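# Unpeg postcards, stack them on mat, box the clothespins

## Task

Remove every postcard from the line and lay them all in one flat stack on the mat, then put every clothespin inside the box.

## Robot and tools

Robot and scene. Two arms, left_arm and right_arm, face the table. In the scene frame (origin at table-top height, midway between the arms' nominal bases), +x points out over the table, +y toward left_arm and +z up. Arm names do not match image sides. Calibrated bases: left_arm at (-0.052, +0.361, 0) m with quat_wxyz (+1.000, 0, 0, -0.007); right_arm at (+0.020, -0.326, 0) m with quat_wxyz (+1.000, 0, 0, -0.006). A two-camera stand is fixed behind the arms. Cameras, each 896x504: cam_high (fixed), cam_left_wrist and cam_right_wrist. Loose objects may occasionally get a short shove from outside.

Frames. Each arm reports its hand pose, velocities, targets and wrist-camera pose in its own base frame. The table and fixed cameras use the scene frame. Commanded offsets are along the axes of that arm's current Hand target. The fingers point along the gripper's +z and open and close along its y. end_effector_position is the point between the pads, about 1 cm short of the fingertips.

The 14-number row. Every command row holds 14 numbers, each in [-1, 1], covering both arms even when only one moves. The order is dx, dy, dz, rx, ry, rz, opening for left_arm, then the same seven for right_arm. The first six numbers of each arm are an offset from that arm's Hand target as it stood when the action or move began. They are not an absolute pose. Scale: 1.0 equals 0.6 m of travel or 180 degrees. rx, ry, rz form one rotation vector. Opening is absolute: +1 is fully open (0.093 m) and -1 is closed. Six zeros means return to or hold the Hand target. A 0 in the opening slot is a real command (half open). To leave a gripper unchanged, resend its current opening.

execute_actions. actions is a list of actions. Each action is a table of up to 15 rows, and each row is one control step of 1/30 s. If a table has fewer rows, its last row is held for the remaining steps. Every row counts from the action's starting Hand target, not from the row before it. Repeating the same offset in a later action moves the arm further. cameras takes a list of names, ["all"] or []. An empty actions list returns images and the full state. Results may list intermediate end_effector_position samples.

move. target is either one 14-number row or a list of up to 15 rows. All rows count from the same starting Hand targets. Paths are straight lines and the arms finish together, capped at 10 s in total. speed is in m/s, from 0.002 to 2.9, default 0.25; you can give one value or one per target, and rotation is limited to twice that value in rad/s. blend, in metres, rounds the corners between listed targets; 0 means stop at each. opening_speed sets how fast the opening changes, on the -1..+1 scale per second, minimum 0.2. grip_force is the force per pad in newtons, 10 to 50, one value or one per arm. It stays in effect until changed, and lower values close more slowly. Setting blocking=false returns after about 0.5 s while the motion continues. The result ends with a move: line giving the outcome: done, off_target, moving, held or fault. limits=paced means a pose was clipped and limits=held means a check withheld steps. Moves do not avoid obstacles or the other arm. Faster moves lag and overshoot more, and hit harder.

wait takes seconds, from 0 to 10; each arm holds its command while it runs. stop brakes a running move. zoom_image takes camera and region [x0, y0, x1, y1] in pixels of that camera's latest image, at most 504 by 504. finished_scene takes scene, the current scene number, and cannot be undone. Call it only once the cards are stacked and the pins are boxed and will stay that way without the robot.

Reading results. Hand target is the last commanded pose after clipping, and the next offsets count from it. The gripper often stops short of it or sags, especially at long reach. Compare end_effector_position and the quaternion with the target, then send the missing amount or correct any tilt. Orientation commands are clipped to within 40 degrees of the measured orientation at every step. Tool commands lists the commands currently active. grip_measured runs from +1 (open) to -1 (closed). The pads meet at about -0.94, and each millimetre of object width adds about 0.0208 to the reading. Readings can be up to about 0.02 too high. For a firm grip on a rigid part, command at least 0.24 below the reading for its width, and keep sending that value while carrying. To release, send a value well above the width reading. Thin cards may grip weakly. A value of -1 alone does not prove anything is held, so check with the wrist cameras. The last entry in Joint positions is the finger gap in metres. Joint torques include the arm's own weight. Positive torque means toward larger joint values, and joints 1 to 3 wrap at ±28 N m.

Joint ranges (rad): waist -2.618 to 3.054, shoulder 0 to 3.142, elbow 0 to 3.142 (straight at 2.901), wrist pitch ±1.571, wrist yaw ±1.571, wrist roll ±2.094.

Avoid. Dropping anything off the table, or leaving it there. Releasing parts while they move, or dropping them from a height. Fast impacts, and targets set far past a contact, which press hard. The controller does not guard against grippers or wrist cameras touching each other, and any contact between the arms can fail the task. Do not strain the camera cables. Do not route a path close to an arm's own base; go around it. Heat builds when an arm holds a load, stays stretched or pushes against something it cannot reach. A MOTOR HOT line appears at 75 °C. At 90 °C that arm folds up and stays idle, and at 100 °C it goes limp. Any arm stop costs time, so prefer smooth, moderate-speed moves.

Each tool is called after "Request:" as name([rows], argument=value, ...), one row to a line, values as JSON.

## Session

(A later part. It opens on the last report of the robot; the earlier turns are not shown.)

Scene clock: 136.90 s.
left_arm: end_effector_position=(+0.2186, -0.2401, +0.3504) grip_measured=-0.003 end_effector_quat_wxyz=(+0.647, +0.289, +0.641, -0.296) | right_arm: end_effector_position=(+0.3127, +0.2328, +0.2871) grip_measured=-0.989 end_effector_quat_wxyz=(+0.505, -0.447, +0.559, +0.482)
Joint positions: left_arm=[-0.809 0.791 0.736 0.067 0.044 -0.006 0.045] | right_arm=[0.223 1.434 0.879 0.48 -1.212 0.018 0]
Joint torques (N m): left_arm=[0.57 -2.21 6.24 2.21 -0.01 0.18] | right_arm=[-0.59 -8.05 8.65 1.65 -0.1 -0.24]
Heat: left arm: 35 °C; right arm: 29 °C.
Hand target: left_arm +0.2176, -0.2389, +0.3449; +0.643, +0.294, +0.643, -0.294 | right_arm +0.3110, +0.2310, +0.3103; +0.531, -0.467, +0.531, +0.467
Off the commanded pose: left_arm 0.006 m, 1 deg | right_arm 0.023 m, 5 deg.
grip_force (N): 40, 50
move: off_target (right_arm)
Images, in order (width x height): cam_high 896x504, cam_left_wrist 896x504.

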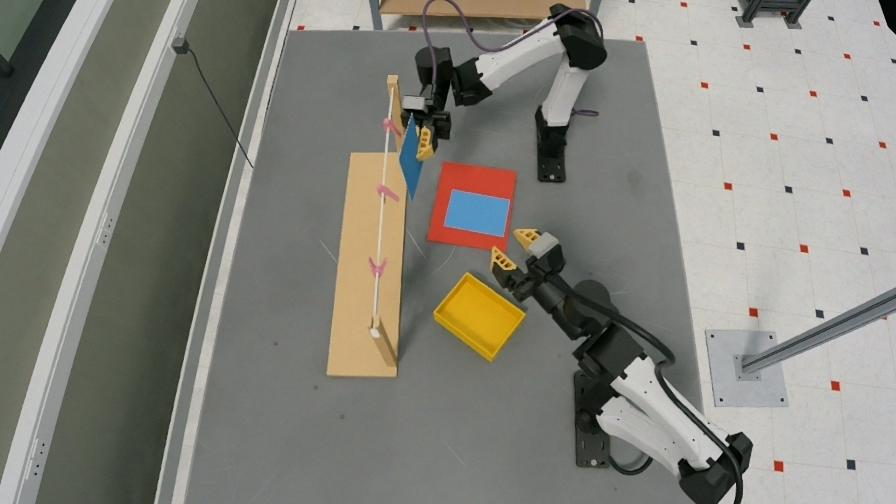

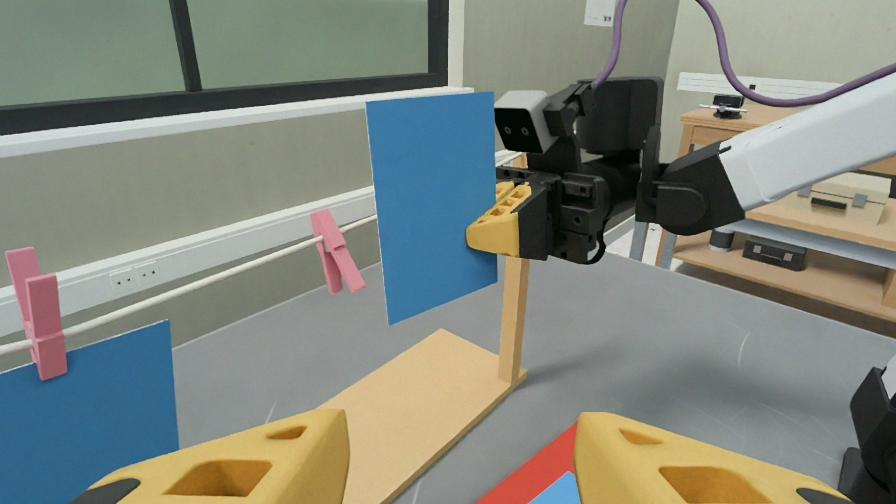

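Request:
move(target=[0.1417,-0.0267,0.1085,0.0218,0.0218,-0.4994,0.0,0.0667,0.0223,0.03,0,0,-0.5,-1.0], speed=0.25, cameras=["all"])

Scene clock: 144.03 s.
left_arm: end_effector_position=(+0.2501, -0.2966, +0.2638) grip_measured=-0.003 end_effector_quat_wxyz=(+0.223, -0.220, +0.673, -0.670) | right_arm: end_effector_position=(+0.3014, +0.2488, +0.2703) grip_measured=-0.989 end_effector_quat_wxyz=(+0.704, -0.707, +0.053, -0.041)
Joint positions: left_arm=[-0.821 1.143 0.54 0.601 0.113 -1.565 0.045] | right_arm=[0.285 1.444 0.782 0.65 -1.152 -1.566 0]
Joint torques (N m): left_arm=[-0.42 -2.95 6.15 2.53 -0.04 0.14] | right_arm=[0.27 -5.37 5.22 1.62 0.02 -0.02]
Heat: left arm: 35 °C; right arm: 29 °C.
Hand target: left_arm +0.2480, -0.2987, +0.2597; +0.218, -0.217, +0.673, -0.673 | right_arm +0.3000, +0.2505, +0.2704; +0.706, -0.706, +0.045, -0.045
Off the commanded pose: left_arm 0.005 m, 1 deg | right_arm 0.002 m, 1 deg.
grip_force (N): 40, 50
move: done

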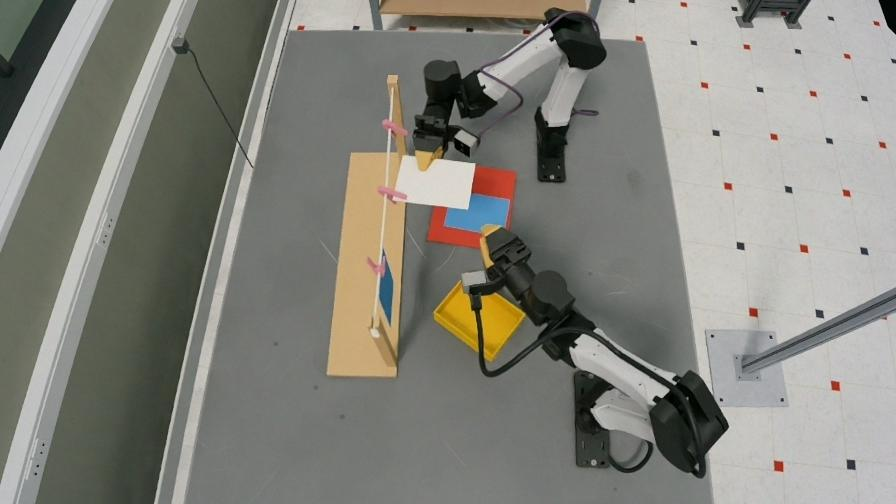

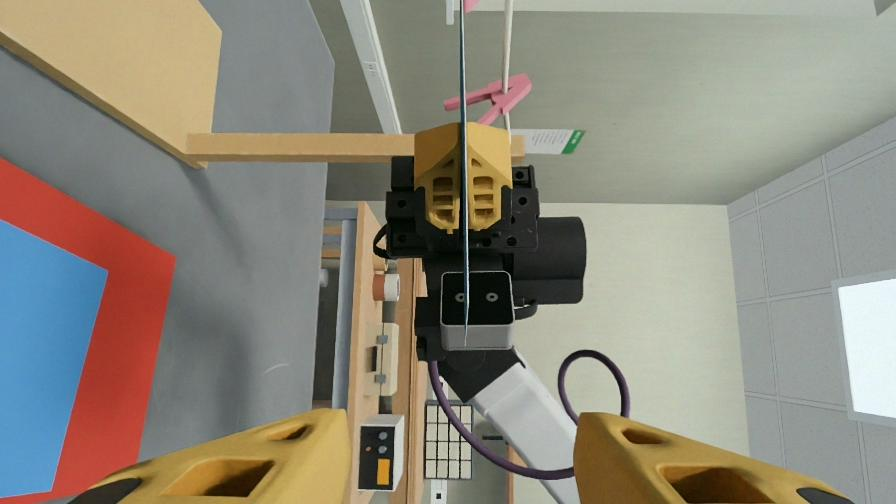

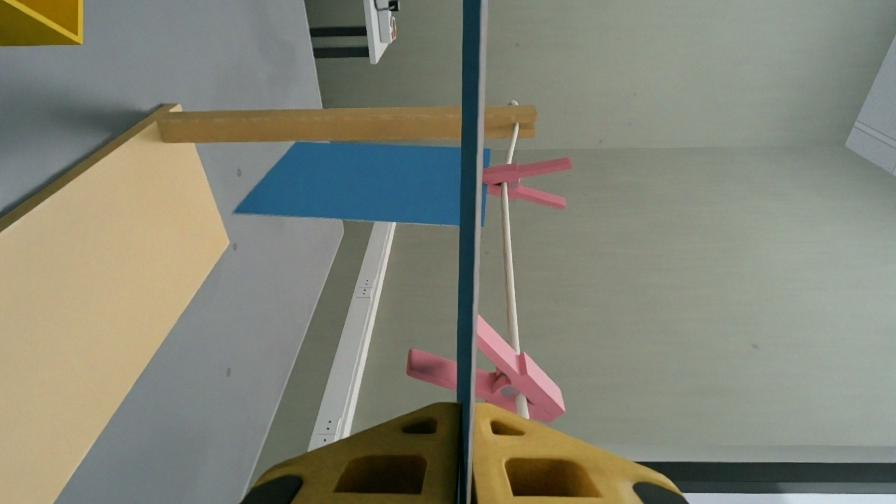

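Request:
move([
  [0,0,0.1667,0,0,0,0.0,0,0,0,0,0,0,-1.0],
  [0,0,0.1667,0,0,0,-1.0,0,0,0,0,0,0,-1.0],
], speed=0.15, opening_speed=1.0, grip_force=[45,50], cameras=["all"])

Scene clock: 147.60 s.
left_arm: end_effector_position=(+0.3014, -0.3750, +0.2439) grip_measured=-0.971 end_effector_quat_wxyz=(+0.208, -0.219, +0.689, -0.659) | right_arm: end_effector_position=(+0.3027, +0.2486, +0.2703) grip_measured=-0.989 end_effector_quat_wxyz=(+0.704, -0.707, +0.055, -0.044)
Joint positions: left_arm=[-0.859 1.566 0.82 0.7 0.099 -1.568 0] | right_arm=[0.285 1.444 0.782 0.65 -1.145 -1.566 0]
Joint torques (N m): left_arm=[-0.32 -5.94 9.7 2.6 -0.25 0.15] | right_arm=[0.2 -5.22 5.22 1.54 -0.06 0]
Heat: left arm: 36 °C; right arm: 29 °C.
Hand target: left_arm +0.3066, -0.3798, +0.2598; +0.218, -0.217, +0.673, -0.673 | right_arm +0.3000, +0.2505, +0.2704; +0.706, -0.706, +0.045, -0.045
Off the commanded pose: left_arm 0.017 m, 3 deg | right_arm 0.003 m, 1 deg.
grip_force (N): 45, 50
move: off_target (left_arm); target 2's new opening was sent with left_arm's hand 0.020 m and 3 deg from that target

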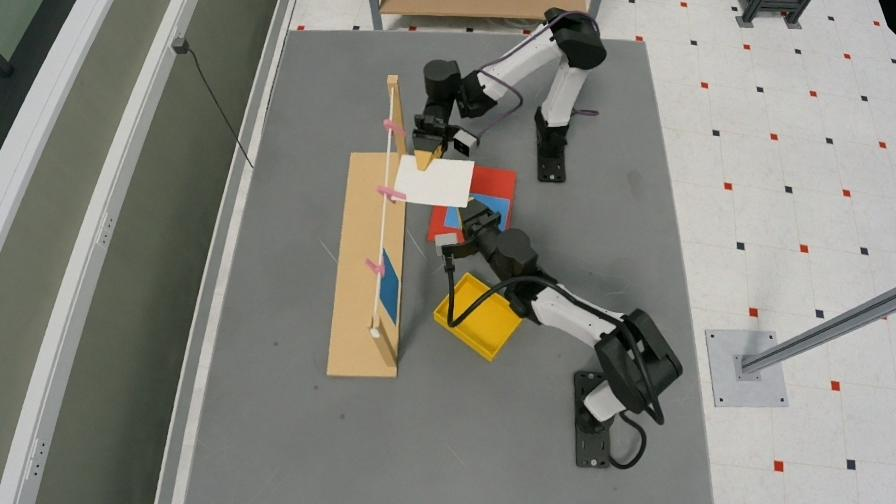

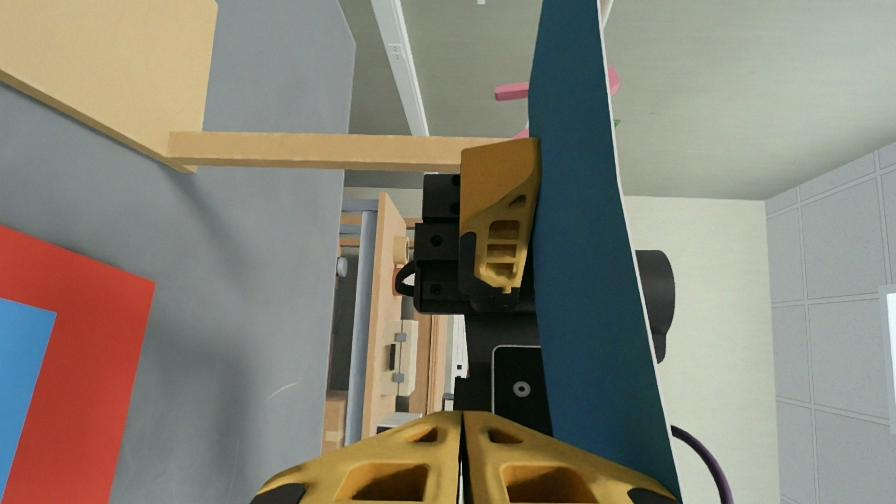

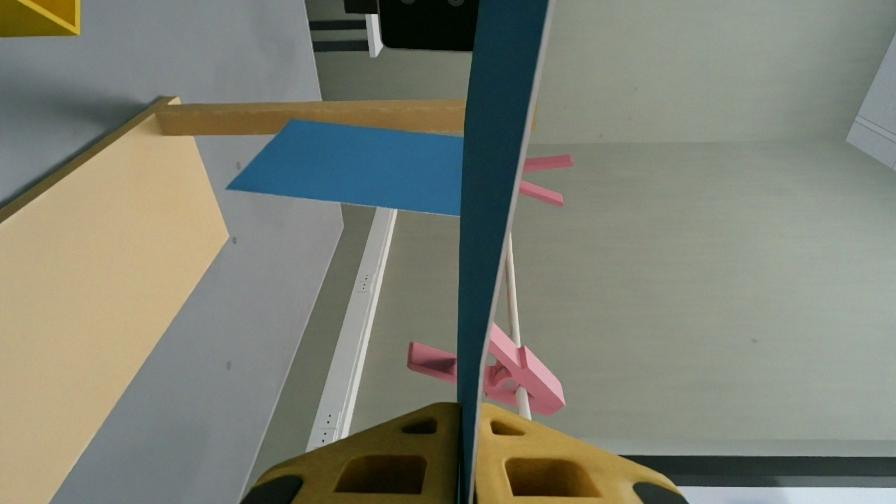

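Request:
move([
  [0,0,-0.1667,0,0,0,-1.0,0,0,0,0,0,0,-1.0],
  [0,-0.0333,-0.1667,0,0,0,0.0,0,0,0,0,0,0,-1.0],
], speed=0.2, cameras=["all"])

Scene clock: 150.37 s.
left_arm: end_effector_position=(+0.2473, -0.2988, +0.2617) grip_measured=-0.003 end_effector_quat_wxyz=(+0.214, -0.223, +0.684, -0.661) | right_arm: end_effector_position=(+0.3027, +0.2486, +0.2703) grip_measured=-0.989 end_effector_quat_wxyz=(+0.704, -0.707, +0.055, -0.044)
Joint positions: left_arm=[-0.831 1.132 0.56 0.537 0.112 -1.568 0.045] | right_arm=[0.285 1.444 0.782 0.65 -1.145 -1.566 0]
Joint torques (N m): left_arm=[0.51 -5.08 9.91 2.18 -0.04 0.16] | right_arm=[0.27 -5.31 5.03 1.62 -0.08 -0.03]
Heat: left arm: 35 °C; right arm: 29 °C.
Hand target: left_arm +0.2481, -0.2987, +0.2798; +0.218, -0.217, +0.673, -0.673 | right_arm +0.3000, +0.2505, +0.2704; +0.706, -0.706, +0.045, -0.045
Off the commanded pose: left_arm 0.018 m, 2 deg | right_arm 0.003 m, 1 deg.
grip_force (N): 45, 50
move: off_target (left_arm); target 2's new opening was sent with left_arm's hand 0.018 m and 2 deg from that target

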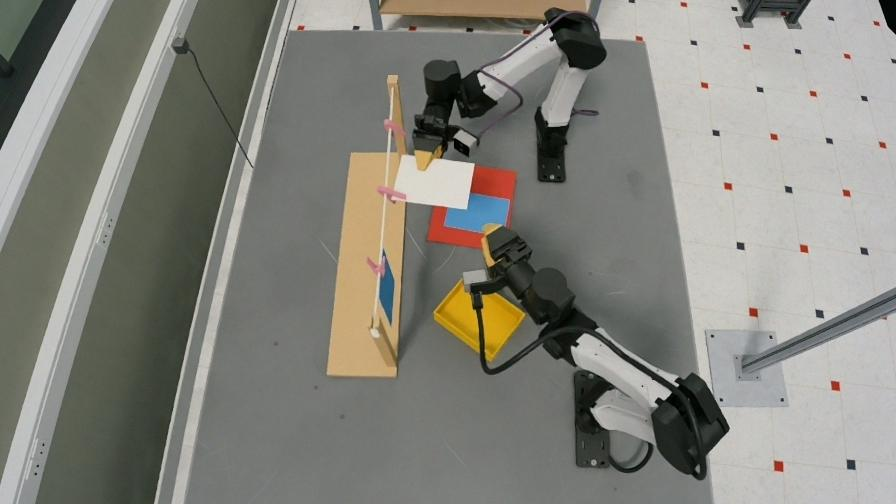

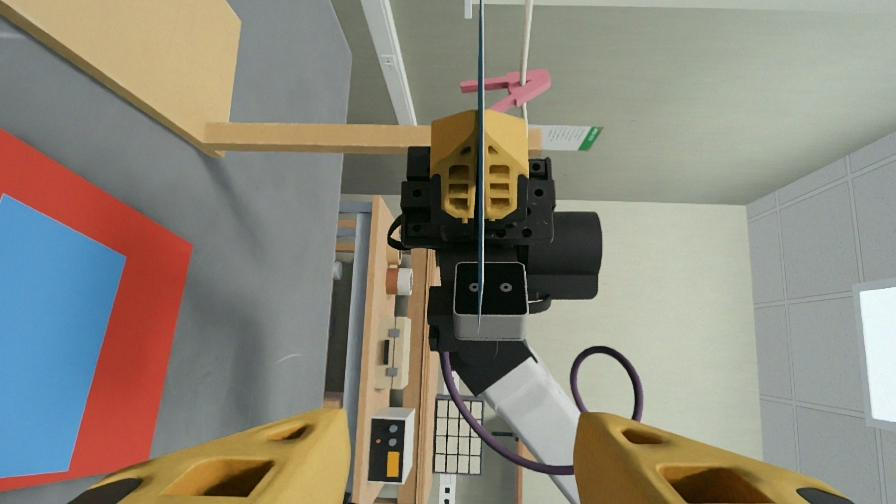

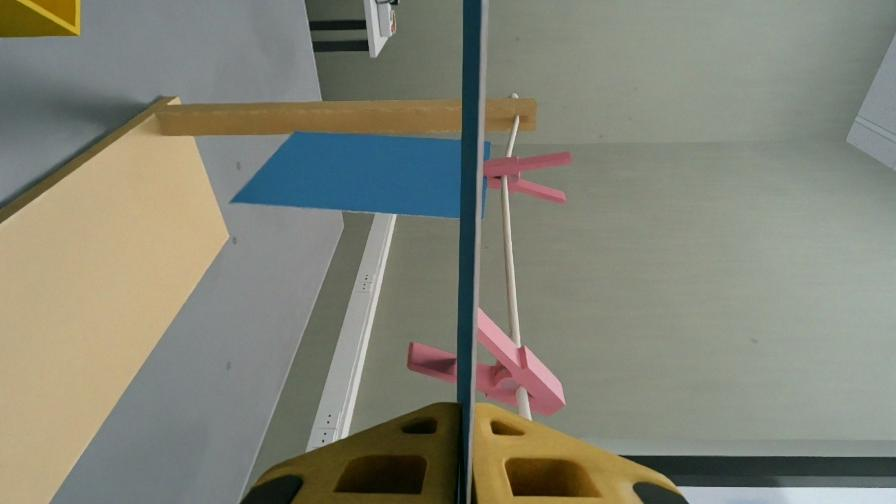

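Request:
move(target=[0,0,0.1667,0.011,0,0,0.0,0,0,0,0,0,0,-1.0], speed=0.15, cameras=["cam_left_wrist"])

Scene clock: 152.00 s.
left_arm: end_effector_position=(+0.3021, -0.3751, +0.2651) grip_measured=-0.003 end_effector_quat_wxyz=(+0.213, -0.214, +0.677, -0.671) | right_arm: end_effector_position=(+0.3027, +0.2486, +0.2703) grip_measured=-0.989 end_effector_quat_wxyz=(+0.704, -0.707, +0.055, -0.044)
Joint positions: left_arm=[-0.859 1.544 0.851 0.686 0.098 -1.57 0.045] | right_arm=[0.285 1.444 0.782 0.65 -1.145 -1.566 0]
Joint torques (N m): left_arm=[-0.39 -5.74 9.78 2.57 -0.25 0.14] | right_arm=[0.29 -5.3 5.19 1.59 -0.05 -0.07]
Heat: left arm: 36 °C; right arm: 29 °C.
Hand target: left_arm +0.3066, -0.3798, +0.2798; +0.222, -0.213, +0.661, -0.684 | right_arm +0.3000, +0.2505, +0.2704; +0.706, -0.706, +0.045, -0.045
Off the commanded pose: left_arm 0.016 m, 3 deg | right_arm 0.003 m, 1 deg.
grip_force (N): 45, 50
move: off_target (left_arm)
Images, in order (width x height): cam_left_wrist 896x504.

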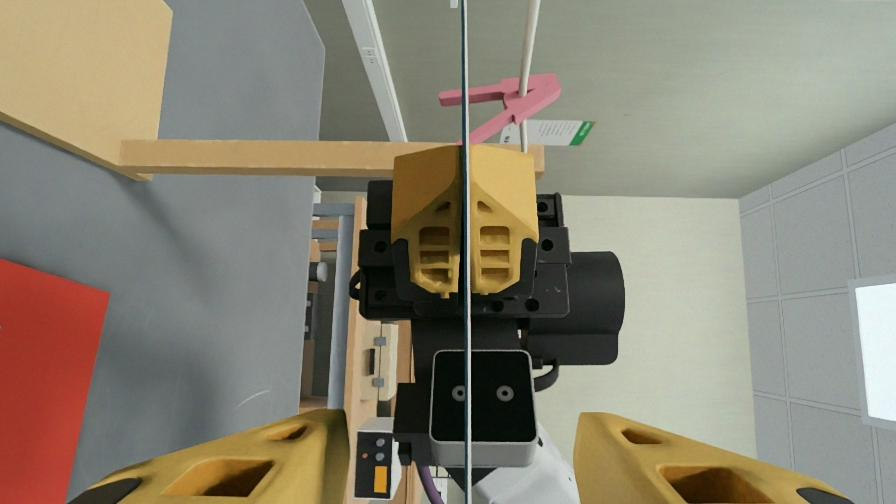

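Request:
move([
  [0,0,0.0133,0,0,0,0.0,0,0,0,0,0,0,-1.0],
  [0,0,0.0133,0,0,0,-1.0,0,0,0,0,0,0,-1.0],
], speed=0.1, opening_speed=1.0, cameras=["cam_left_wrist","cam_high"])

Scene clock: 154.97 s.
left_arm: end_effector_position=(+0.3069, -0.3815, +0.2673) grip_measured=-0.970 end_effector_quat_wxyz=(+0.211, -0.216, +0.673, -0.675) | right_arm: end_effector_position=(+0.3027, +0.2486, +0.2705) grip_measured=-0.989 end_effector_quat_wxyz=(+0.704, -0.707, +0.055, -0.045)
Joint positions: left_arm=[-0.861 1.574 0.881 0.692 0.096 -1.578 0] | right_arm=[0.285 1.444 0.782 0.652 -1.145 -1.566 0]
Joint torques (N m): left_arm=[-0.38 -5.94 9.84 2.47 -0.24 0.22] | right_arm=[0.25 -5.15 5.01 1.56 -0.01 -0.07]
Heat: left arm: 35 °C; right arm: 28 °C.
Hand target: left_arm +0.3113, -0.3862, +0.2799; +0.222, -0.213, +0.661, -0.684 | right_arm +0.3000, +0.2505, +0.2703; +0.706, -0.706, +0.045, -0.045
Off the commanded pose: left_arm 0.014 m, 2 deg | right_arm 0.003 m, 1 deg.
grip_force (N): 45, 50
move: off_target (left_arm); target 2's new opening was sent with left_arm's hand 0.016 m and 2 deg from that target
Images, in order (width x height): cam_high 896x504, cam_left_wrist 896x504.

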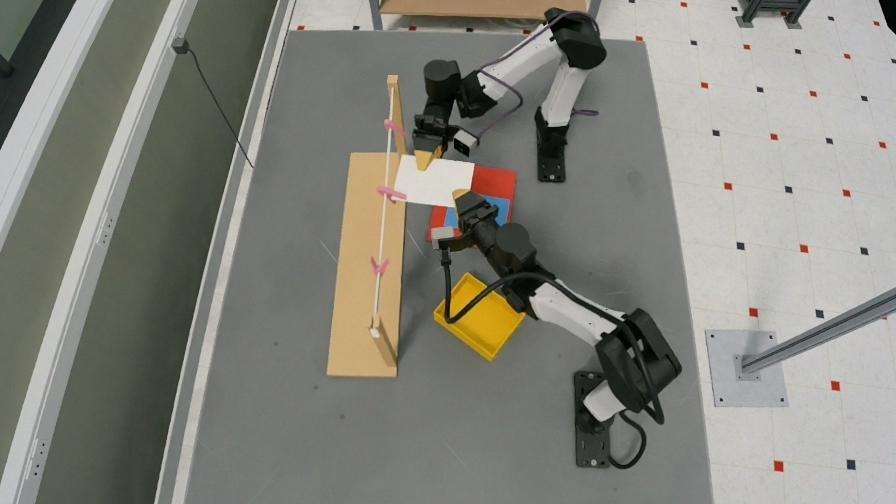

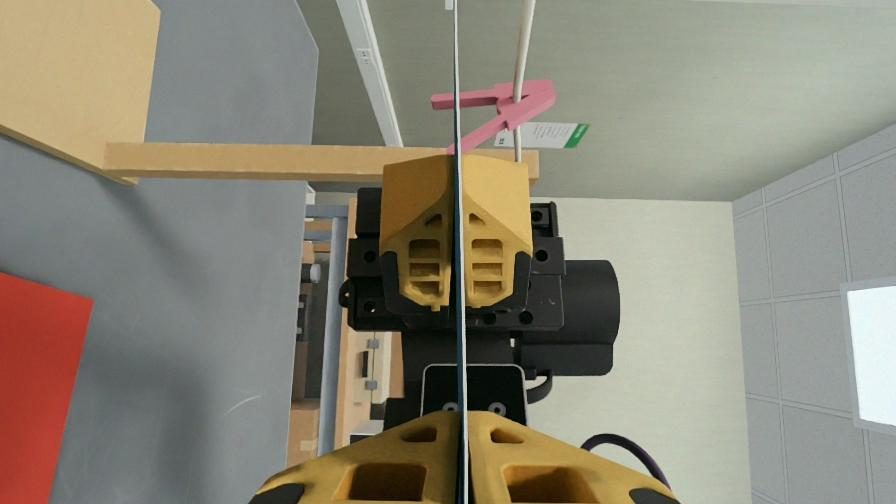

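Request:
move([
  [0,0,0,0,0,0,-1.0,0,0,0,0,0,0,-1.0],
  [0,0,0,0,0,0,-1.0,0,0,0,0,0,0,-0.5],
  [0,0,0,0,0,0,-1.0,0,0,-0.1667,0,0,0,-0.5],
  [0.1762,0.2017,0.0558,-0.1056,0,0,-1.0,0,-0.2,-0.1667,0,0,0,-0.5],
], speed=[0.15,0.1,0.12,0.2], opening_speed=1.0, blend=[0,0,0.01,0], cameras=["all"])

Scene clock: 160.50 s.
left_arm: end_effector_position=(+0.2419, -0.4747, +0.1548) grip_measured=-0.970 end_effector_quat_wxyz=(+0.177, -0.240, +0.770, -0.564) | right_arm: end_effector_position=(+0.2961, +0.1519, +0.3759) grip_measured=-0.502 end_effector_quat_wxyz=(+0.709, -0.701, +0.052, -0.055)
Joint positions: left_arm=[-1.157 1.852 1.029 0.511 -0.184 -1.628 0] | right_arm=[-0.054 1.284 1.041 0.353 -1.472 -1.466 0.021]
Joint torques (N m): left_arm=[0.24 -8.09 9.28 2.13 -0.31 0.14] | right_arm=[-0.47 -5.83 9.14 1.01 -0.17 0.32]
Heat: left arm: 36 °C; right arm: 29 °C.
Hand target: left_arm +0.2477, -0.4786, +0.1600; +0.183, -0.247, +0.765, -0.566 | right_arm +0.2872, +0.1514, +0.3903; +0.706, -0.706, +0.045, -0.045
Off the commanded pose: left_arm 0.009 m, 1 deg | right_arm 0.017 m, 2 deg.
grip_force (N): 45, 50
move: off_target (right_arm)

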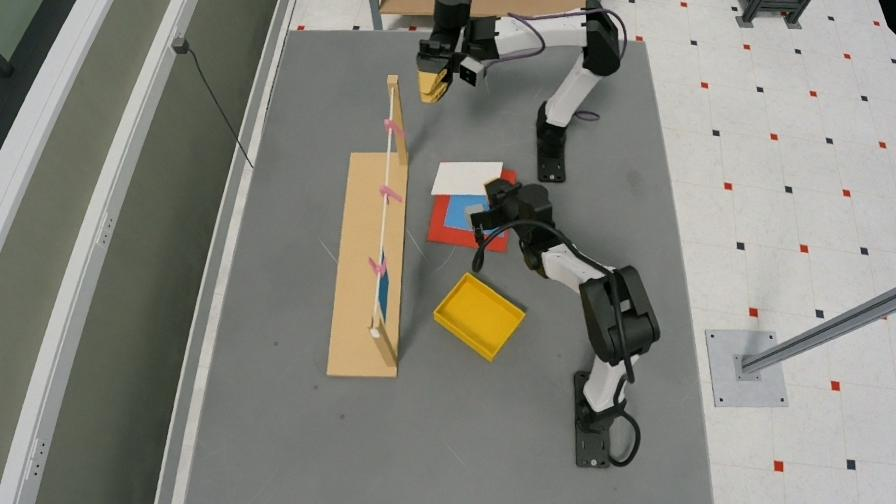

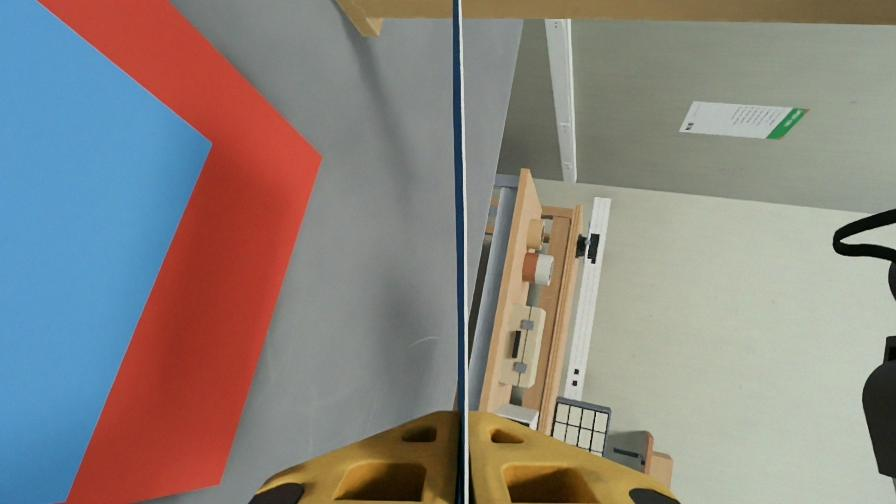

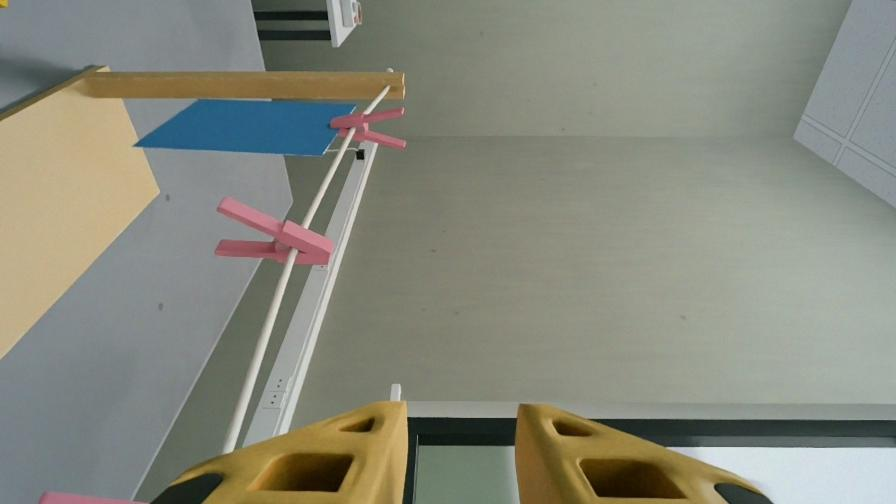

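Request:
move([
  [0.006,0.1885,0.062,0,0,0,-1.0,0,0,0,0,0,0,-0.5],
  [0.006,0.1885,0.062,0,0,0,0.0,0,0,0,0,0,0,-0.5],
], speed=[0.12,0.1], opening_speed=0.6, cameras=["cam_high","cam_left_wrist"])

Request:
zoom_image(camera="cam_high", region=[400, 130, 560, 290])

Scene clock: 165.50 s.
left_arm: end_effector_position=(+0.2475, -0.4843, +0.0460) grip_measured=-0.003 end_effector_quat_wxyz=(+0.179, -0.244, +0.767, -0.566) | right_arm: end_effector_position=(+0.2963, +0.1519, +0.3752) grip_measured=-0.502 end_effector_quat_wxyz=(+0.708, -0.702, +0.053, -0.055)
Joint positions: left_arm=[-1.157 2.196 0.974 0.917 -0.191 -1.633 0.045] | right_arm=[-0.054 1.284 1.041 0.344 -1.472 -1.472 0.021]
Joint torques (N m): left_arm=[-0.49 -9.14 4.37 2.51 -0.31 0.16] | right_arm=[-0.42 -6.2 8.87 0.98 -0.14 0.36]
Heat: left arm: 36 °C; right arm: 29 °C.
Hand target: left_arm +0.2463, -0.4826, +0.0411; +0.183, -0.247, +0.765, -0.566 | right_arm +0.2870, +0.1515, +0.3900; +0.709, -0.702, +0.045, -0.045 (not the last commanded pose)
Off the commanded pose: left_arm 0.006 m, 1 deg | right_arm 0.018 m, 2 deg.
grip_force (N): 45, 50
move: off_target (right_arm)
Images, in order (width x height): cam_high 896x504, cam_left_wrist 896x504.

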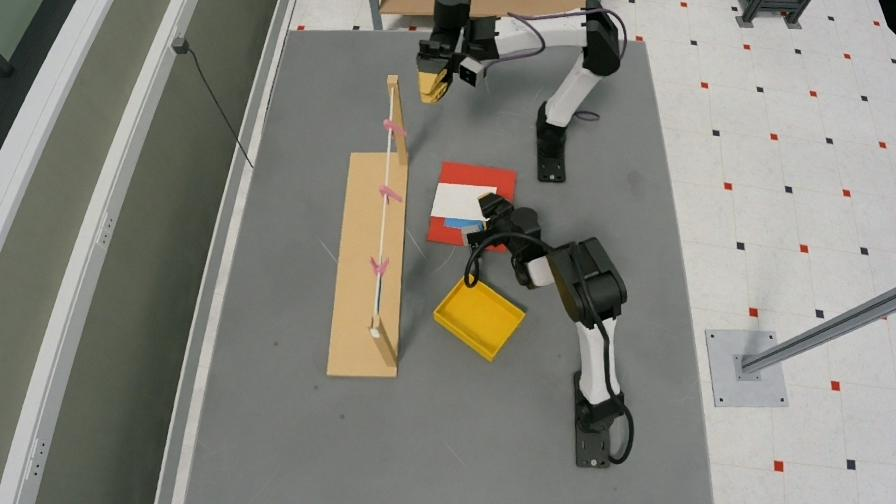

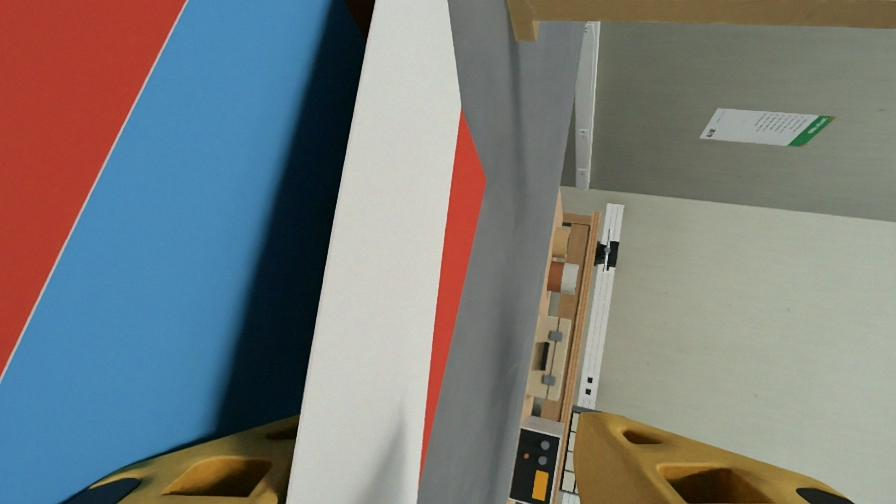

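Scaled by 3.150 from the camera's 896x504 image, which has a finer 1280x720 frame.

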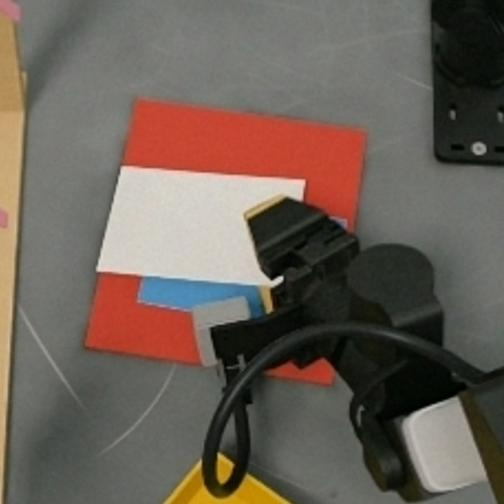

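Request:
move([
  [0,0,0,0,0,0,-1.0,0,0,0,0,0,0,-0.5],
  [0.027,-0.0182,-0.026,0,0,0,-1.0,0,0,0,0,0,0,-0.5],
  [0.027,0.0057,-0.0187,0,0,0,-1.0,0,0,0,0,0,0,-0.5],
  [0.027,0.0057,-0.0187,0,0,0,0.0,0,0,0,0,0,0,-0.5],
  [0.1077,0.0487,-0.143,0,0,0,0.0,0,0,0,0,0,0,-0.5],
  [0.1077,-0.1903,-0.216,0,0,0,0.0,0,0,0,0,0,0,-0.5],
], speed=[0.1,0.1,0.1,0.1,0.12,0.25], opening_speed=1.0, cameras=["cam_high","cam_left_wrist"])

Request:
zoom_image(camera="cam_high", region=[400, 130, 560, 290])

Scene clock: 173.83 s.
left_arm: end_effector_position=(+0.1388, -0.4447, +0.1735) grip_measured=-0.003 end_effector_quat_wxyz=(+0.180, -0.240, +0.775, -0.556) | right_arm: end_effector_position=(+0.2963, +0.1519, +0.3751) grip_measured=-0.502 end_effector_quat_wxyz=(+0.708, -0.702, +0.053, -0.055)
Joint positions: left_arm=[-1.423 1.605 0.848 0.399 -0.44 -1.717 0.045] | right_arm=[-0.054 1.284 1.041 0.343 -1.472 -1.473 0.021]
Joint torques (N m): left_arm=[-0.12 -8.14 9.07 2.01 -0.37 0.13] | right_arm=[-0.5 -6.26 8.92 0.99 -0.17 0.36]
Heat: left arm: 36 °C; right arm: 30 °C.
Hand target: left_arm +0.1409, -0.4472, +0.1881; +0.184, -0.247, +0.765, -0.566 | right_arm +0.2870, +0.1515, +0.3900; +0.709, -0.702, +0.045, -0.045
Off the commanded pose: left_arm 0.015 m, 2 deg | right_arm 0.018 m, 1 deg.
grip_force (N): 45, 50
move: off_target (left_arm, right_arm)
Images, in order (width x height): cam_high 896x504, cam_left_wrist 896x504.

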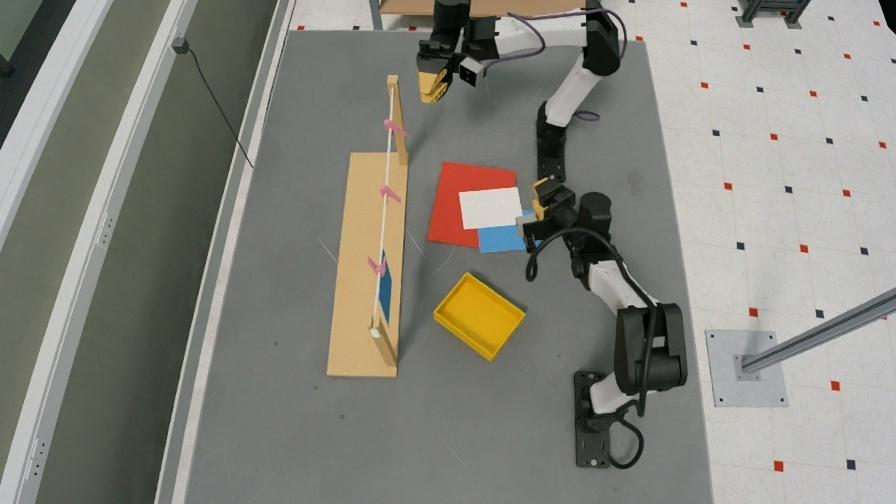

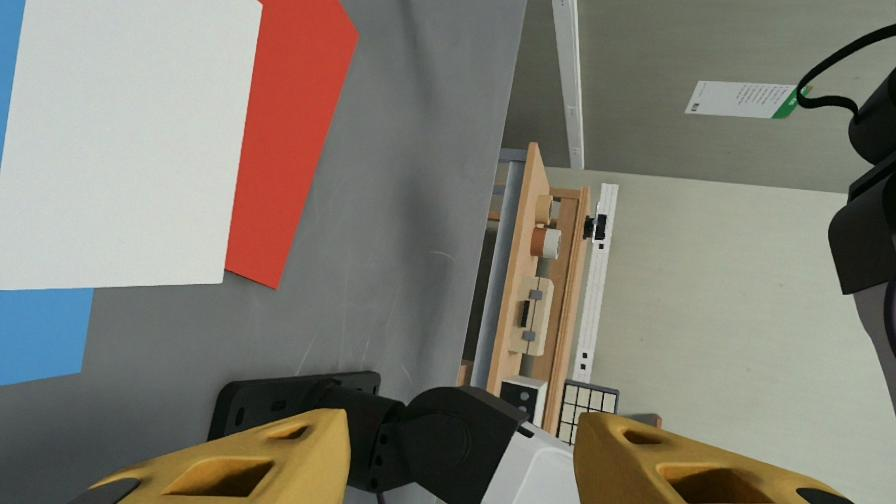

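Scaled by 3.150 from the camera's 896x504 image, which has a finer 1280x720 frame.

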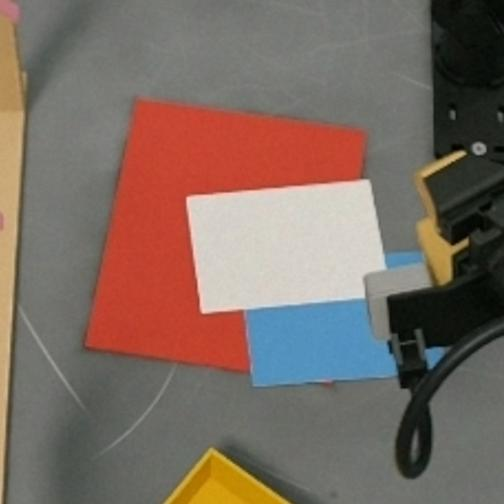

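Request:
move(target=[-0.1232,0.1497,0.1085,-0.2897,0.3515,0.474,-1.0,0,0,0,0,0,0,-0.5], speed=0.25, cameras=["cam_high","cam_left_wrist"])

Request:
zoom_image(camera="cam_high", region=[400, 130, 560, 290])

Scene clock: 180.53 s.
left_arm: end_effector_position=(+0.2216, -0.4321, +0.0859) grip_measured=-0.971 end_effector_quat_wxyz=(+0.005, +0.532, +0.847, -0.010) | right_arm: end_effector_position=(+0.2963, +0.1519, +0.3751) grip_measured=-0.502 end_effector_quat_wxyz=(+0.708, -0.702, +0.053, -0.055)
Joint positions: left_arm=[-1.092 2.535 2.552 -1.568 0.013 0.03 0] | right_arm=[-0.054 1.284 1.041 0.343 -1.472 -1.473 0.021]
Joint torques (N m): left_arm=[-0.32 -11.22 8.2 0.24 -0.18 0.19] | right_arm=[-0.58 -6.23 8.84 0.98 -0.16 0.41]
Heat: left arm: 35 °C; right arm: 31 °C.
Hand target: left_arm +0.2220, -0.4329, +0.0833; +0.000, +0.537, +0.843, +0.000 | right_arm +0.2870, +0.1515, +0.3900; +0.709, -0.702, +0.045, -0.045
Off the commanded pose: left_arm 0.003 m, 2 deg | right_arm 0.018 m, 1 deg.
joint sent to its limit (left arm) — joint 4 (wrist pitch), lower limit. The joint targets still meet the commanded pose.
grip_force (N): 45, 50
move: off_target (right_arm)
Images, in order (width x height): cam_high 896x504, cam_left_wrist 896x504.

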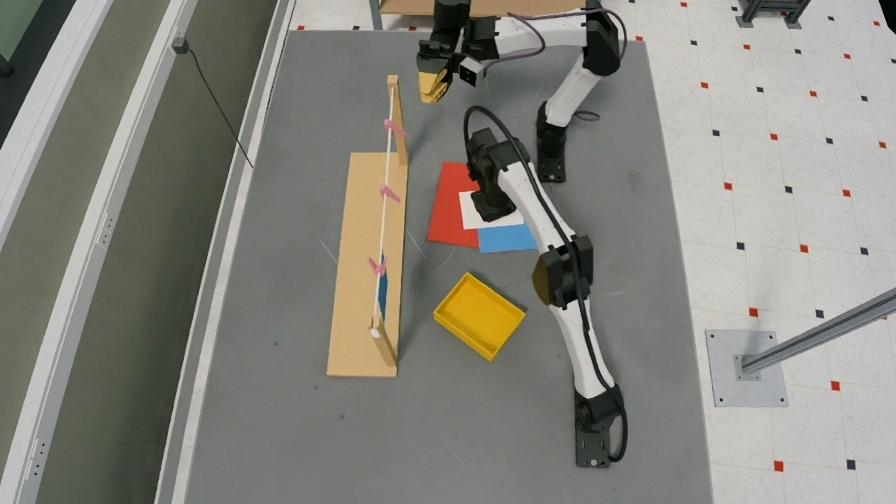

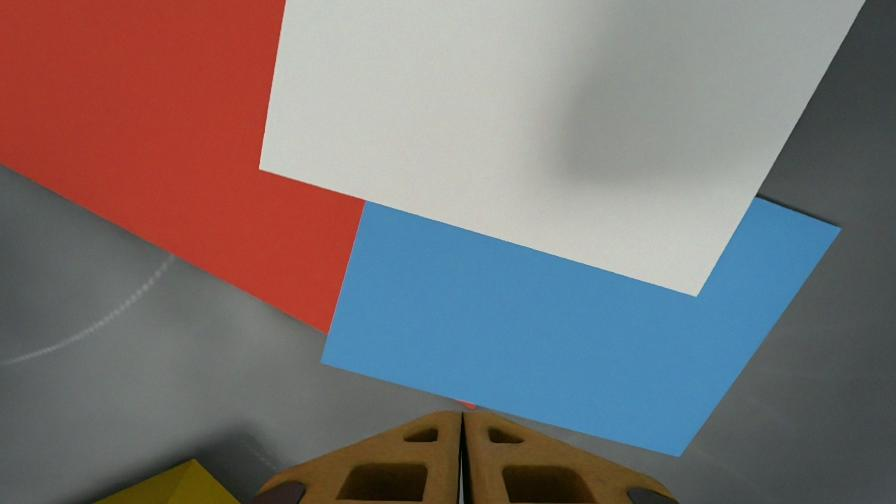

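Scaled by 3.150 from the camera's 896x504 image, which has a finer 1280x720 frame.

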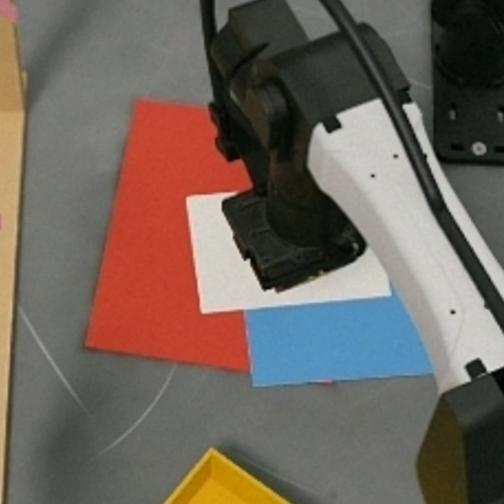

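Request:
move([
  [-0.1177,-0.0465,0.0633,0,0,0,-1.0,0,0,0,0,0,0,-0.5],
  [-0.1177,-0.0465,0.115,0,0,0,-1.0,0,0,0,0,0,0,-0.5],
], speed=[0.15,0.05], cameras=["cam_left_wrist"])

Scene clock: 187.10 s.
left_arm: end_effector_position=(+0.2210, -0.5013, +0.0166) grip_measured=-0.971 end_effector_quat_wxyz=(+0.053, +0.540, +0.839, -0.041) | right_arm: end_effector_position=(+0.2963, +0.1519, +0.3751) grip_measured=-0.502 end_effector_quat_wxyz=(+0.708, -0.702, +0.053, -0.055)
Joint positions: left_arm=[-1.152 2.828 2.836 -1.445 0.01 -0.01 0] | right_arm=[-0.054 1.284 1.041 0.343 -1.472 -1.473 0.021]
Joint torques (N m): left_arm=[0.16 -12.41 8.65 0.91 -0.17 0.06] | right_arm=[-0.49 -6.22 8.66 0.98 -0.19 0.35]
Heat: left arm: 33 °C; right arm: 32 °C.
Hand target: left_arm +0.2265, -0.5087, +0.0143; +0.000, +0.537, +0.843, +0.000 | right_arm +0.2870, +0.1515, +0.3900; +0.709, -0.702, +0.045, -0.045
Off the commanded pose: left_arm 0.009 m, 8 deg | right_arm 0.018 m, 1 deg.
elbow stopped short (left arm): the move would have taken joint 3 (elbow) straighter than the controller allows.
grip_force (N): 45, 50
move: off_target (left_arm, right_arm)
Images, in order (width x height): cam_left_wrist 896x504.

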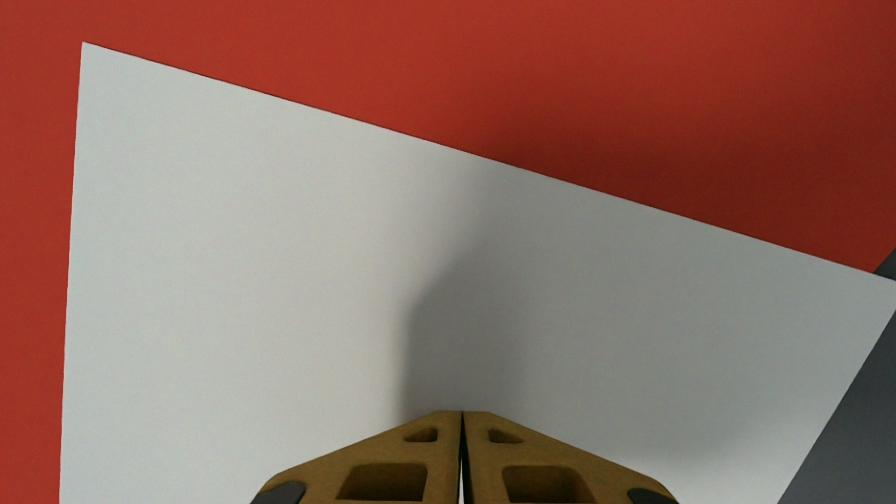

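Request:
move([
  [0,0,-0.1667,0,0,0,-1.0,0,0,0,0,0,0,-0.5],
  [0.3667,0,-0.333,0,-0.278,0,-1.0,0,0,0,0,0,0,-1.0],
  [0.3667,0,-0.333,0,-0.278,0,-1.0,-0.2203,0.1833,0.0533,0.1207,0.1207,0.4894,-1.0],
  [0.3667,0,-0.333,0,-0.278,0,-1.0,-0.3178,0.5333,0.1063,-0.3008,0.4984,0.4933,-1.0],
], speed=[0.2,0.3,0.3,0.3], blend=[0.03,0.03,0.03,0], cameras=["all"])

Request:
zoom_image(camera="cam_high", region=[400, 130, 560, 290])

Scene clock: 198.03 s.
left_arm: end_effector_position=(+0.1328, -0.3081, +0.2138) grip_measured=-0.971 end_effector_quat_wxyz=(+0.348, +0.492, +0.765, -0.226) | right_arm: end_effector_position=(+0.1063, +0.2332, +0.0631) grip_measured=-0.990 end_effector_quat_wxyz=(-0.006, -0.465, +0.885, -0.012)
Joint positions: left_arm=[-1.174 1.105 0.957 -0.567 -0.021 -0.023 0] | right_arm=[1.151 1.573 1.043 -1.065 0.012 0.184 0]
Joint torques (N m): left_arm=[-0.43 -3.92 6.17 2.27 -0.22 0.06] | right_arm=[0.27 -5.65 7.66 0.23 -0.01 0.1]
Heat: left arm: 34 °C; right arm: 32 °C.
Hand target: left_arm +0.1337, -0.3093, +0.2142; +0.356, +0.487, +0.765, -0.227 | right_arm +0.1064, +0.2422, +0.0706; +0.000, -0.461, +0.887, +0.000
Off the commanded pose: left_arm 0.002 m, 1 deg | right_arm 0.012 m, 2 deg.
elbow stopped short (left arm): the move would have taken joint 3 (elbow) straighter than the controller allows.
grip_force (N): 45, 50
move: off_target (right_arm); blend cut to 0 m at target 2; target 2's new opening was sent with right_arm's hand 0.018 m and 1 deg from that target

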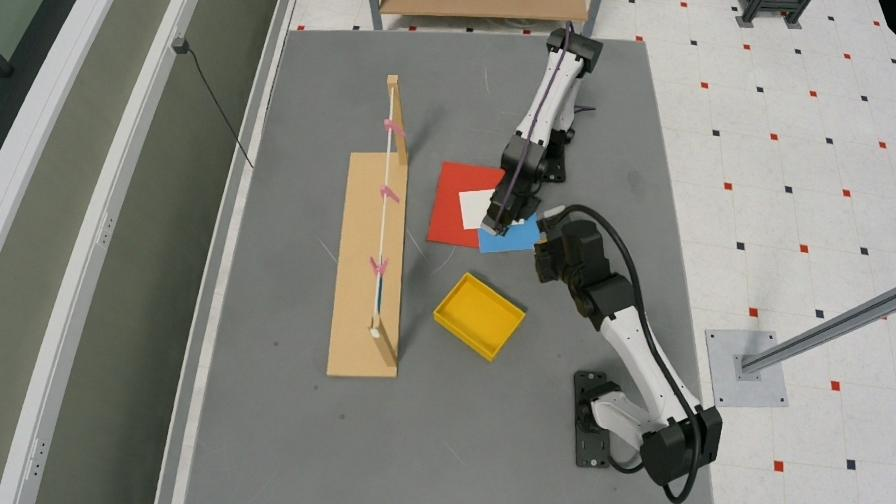

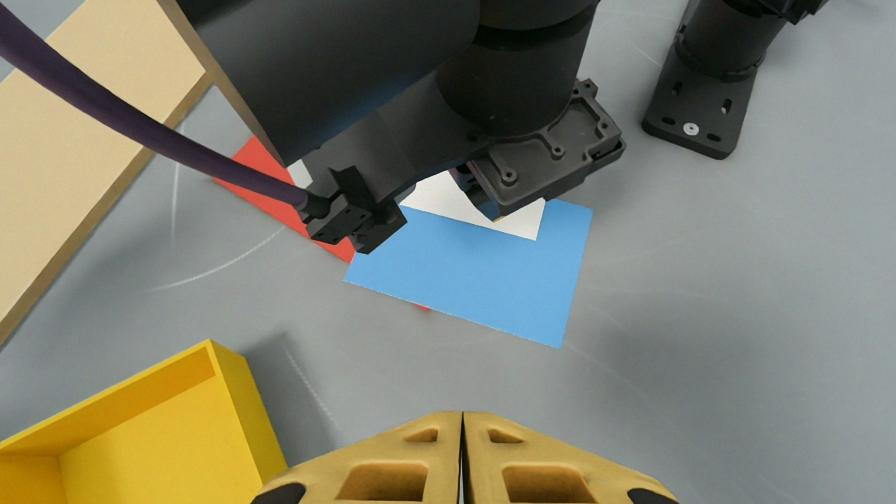

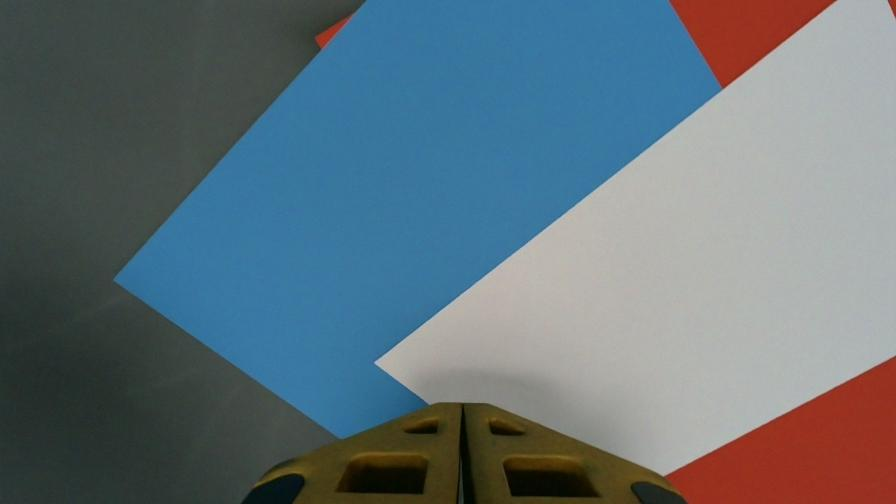

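Scaled by 3.150 from the camera's 896x504 image, which has a finer 1280x720 frame.

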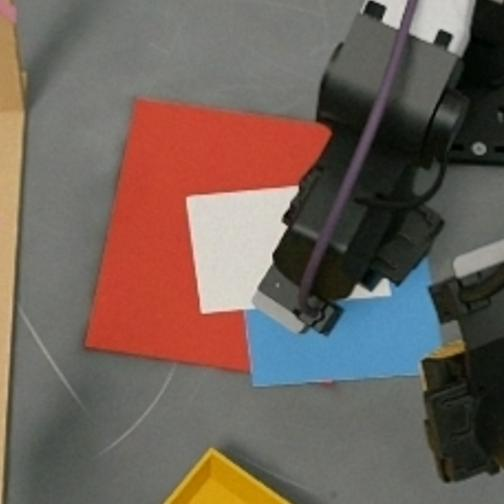

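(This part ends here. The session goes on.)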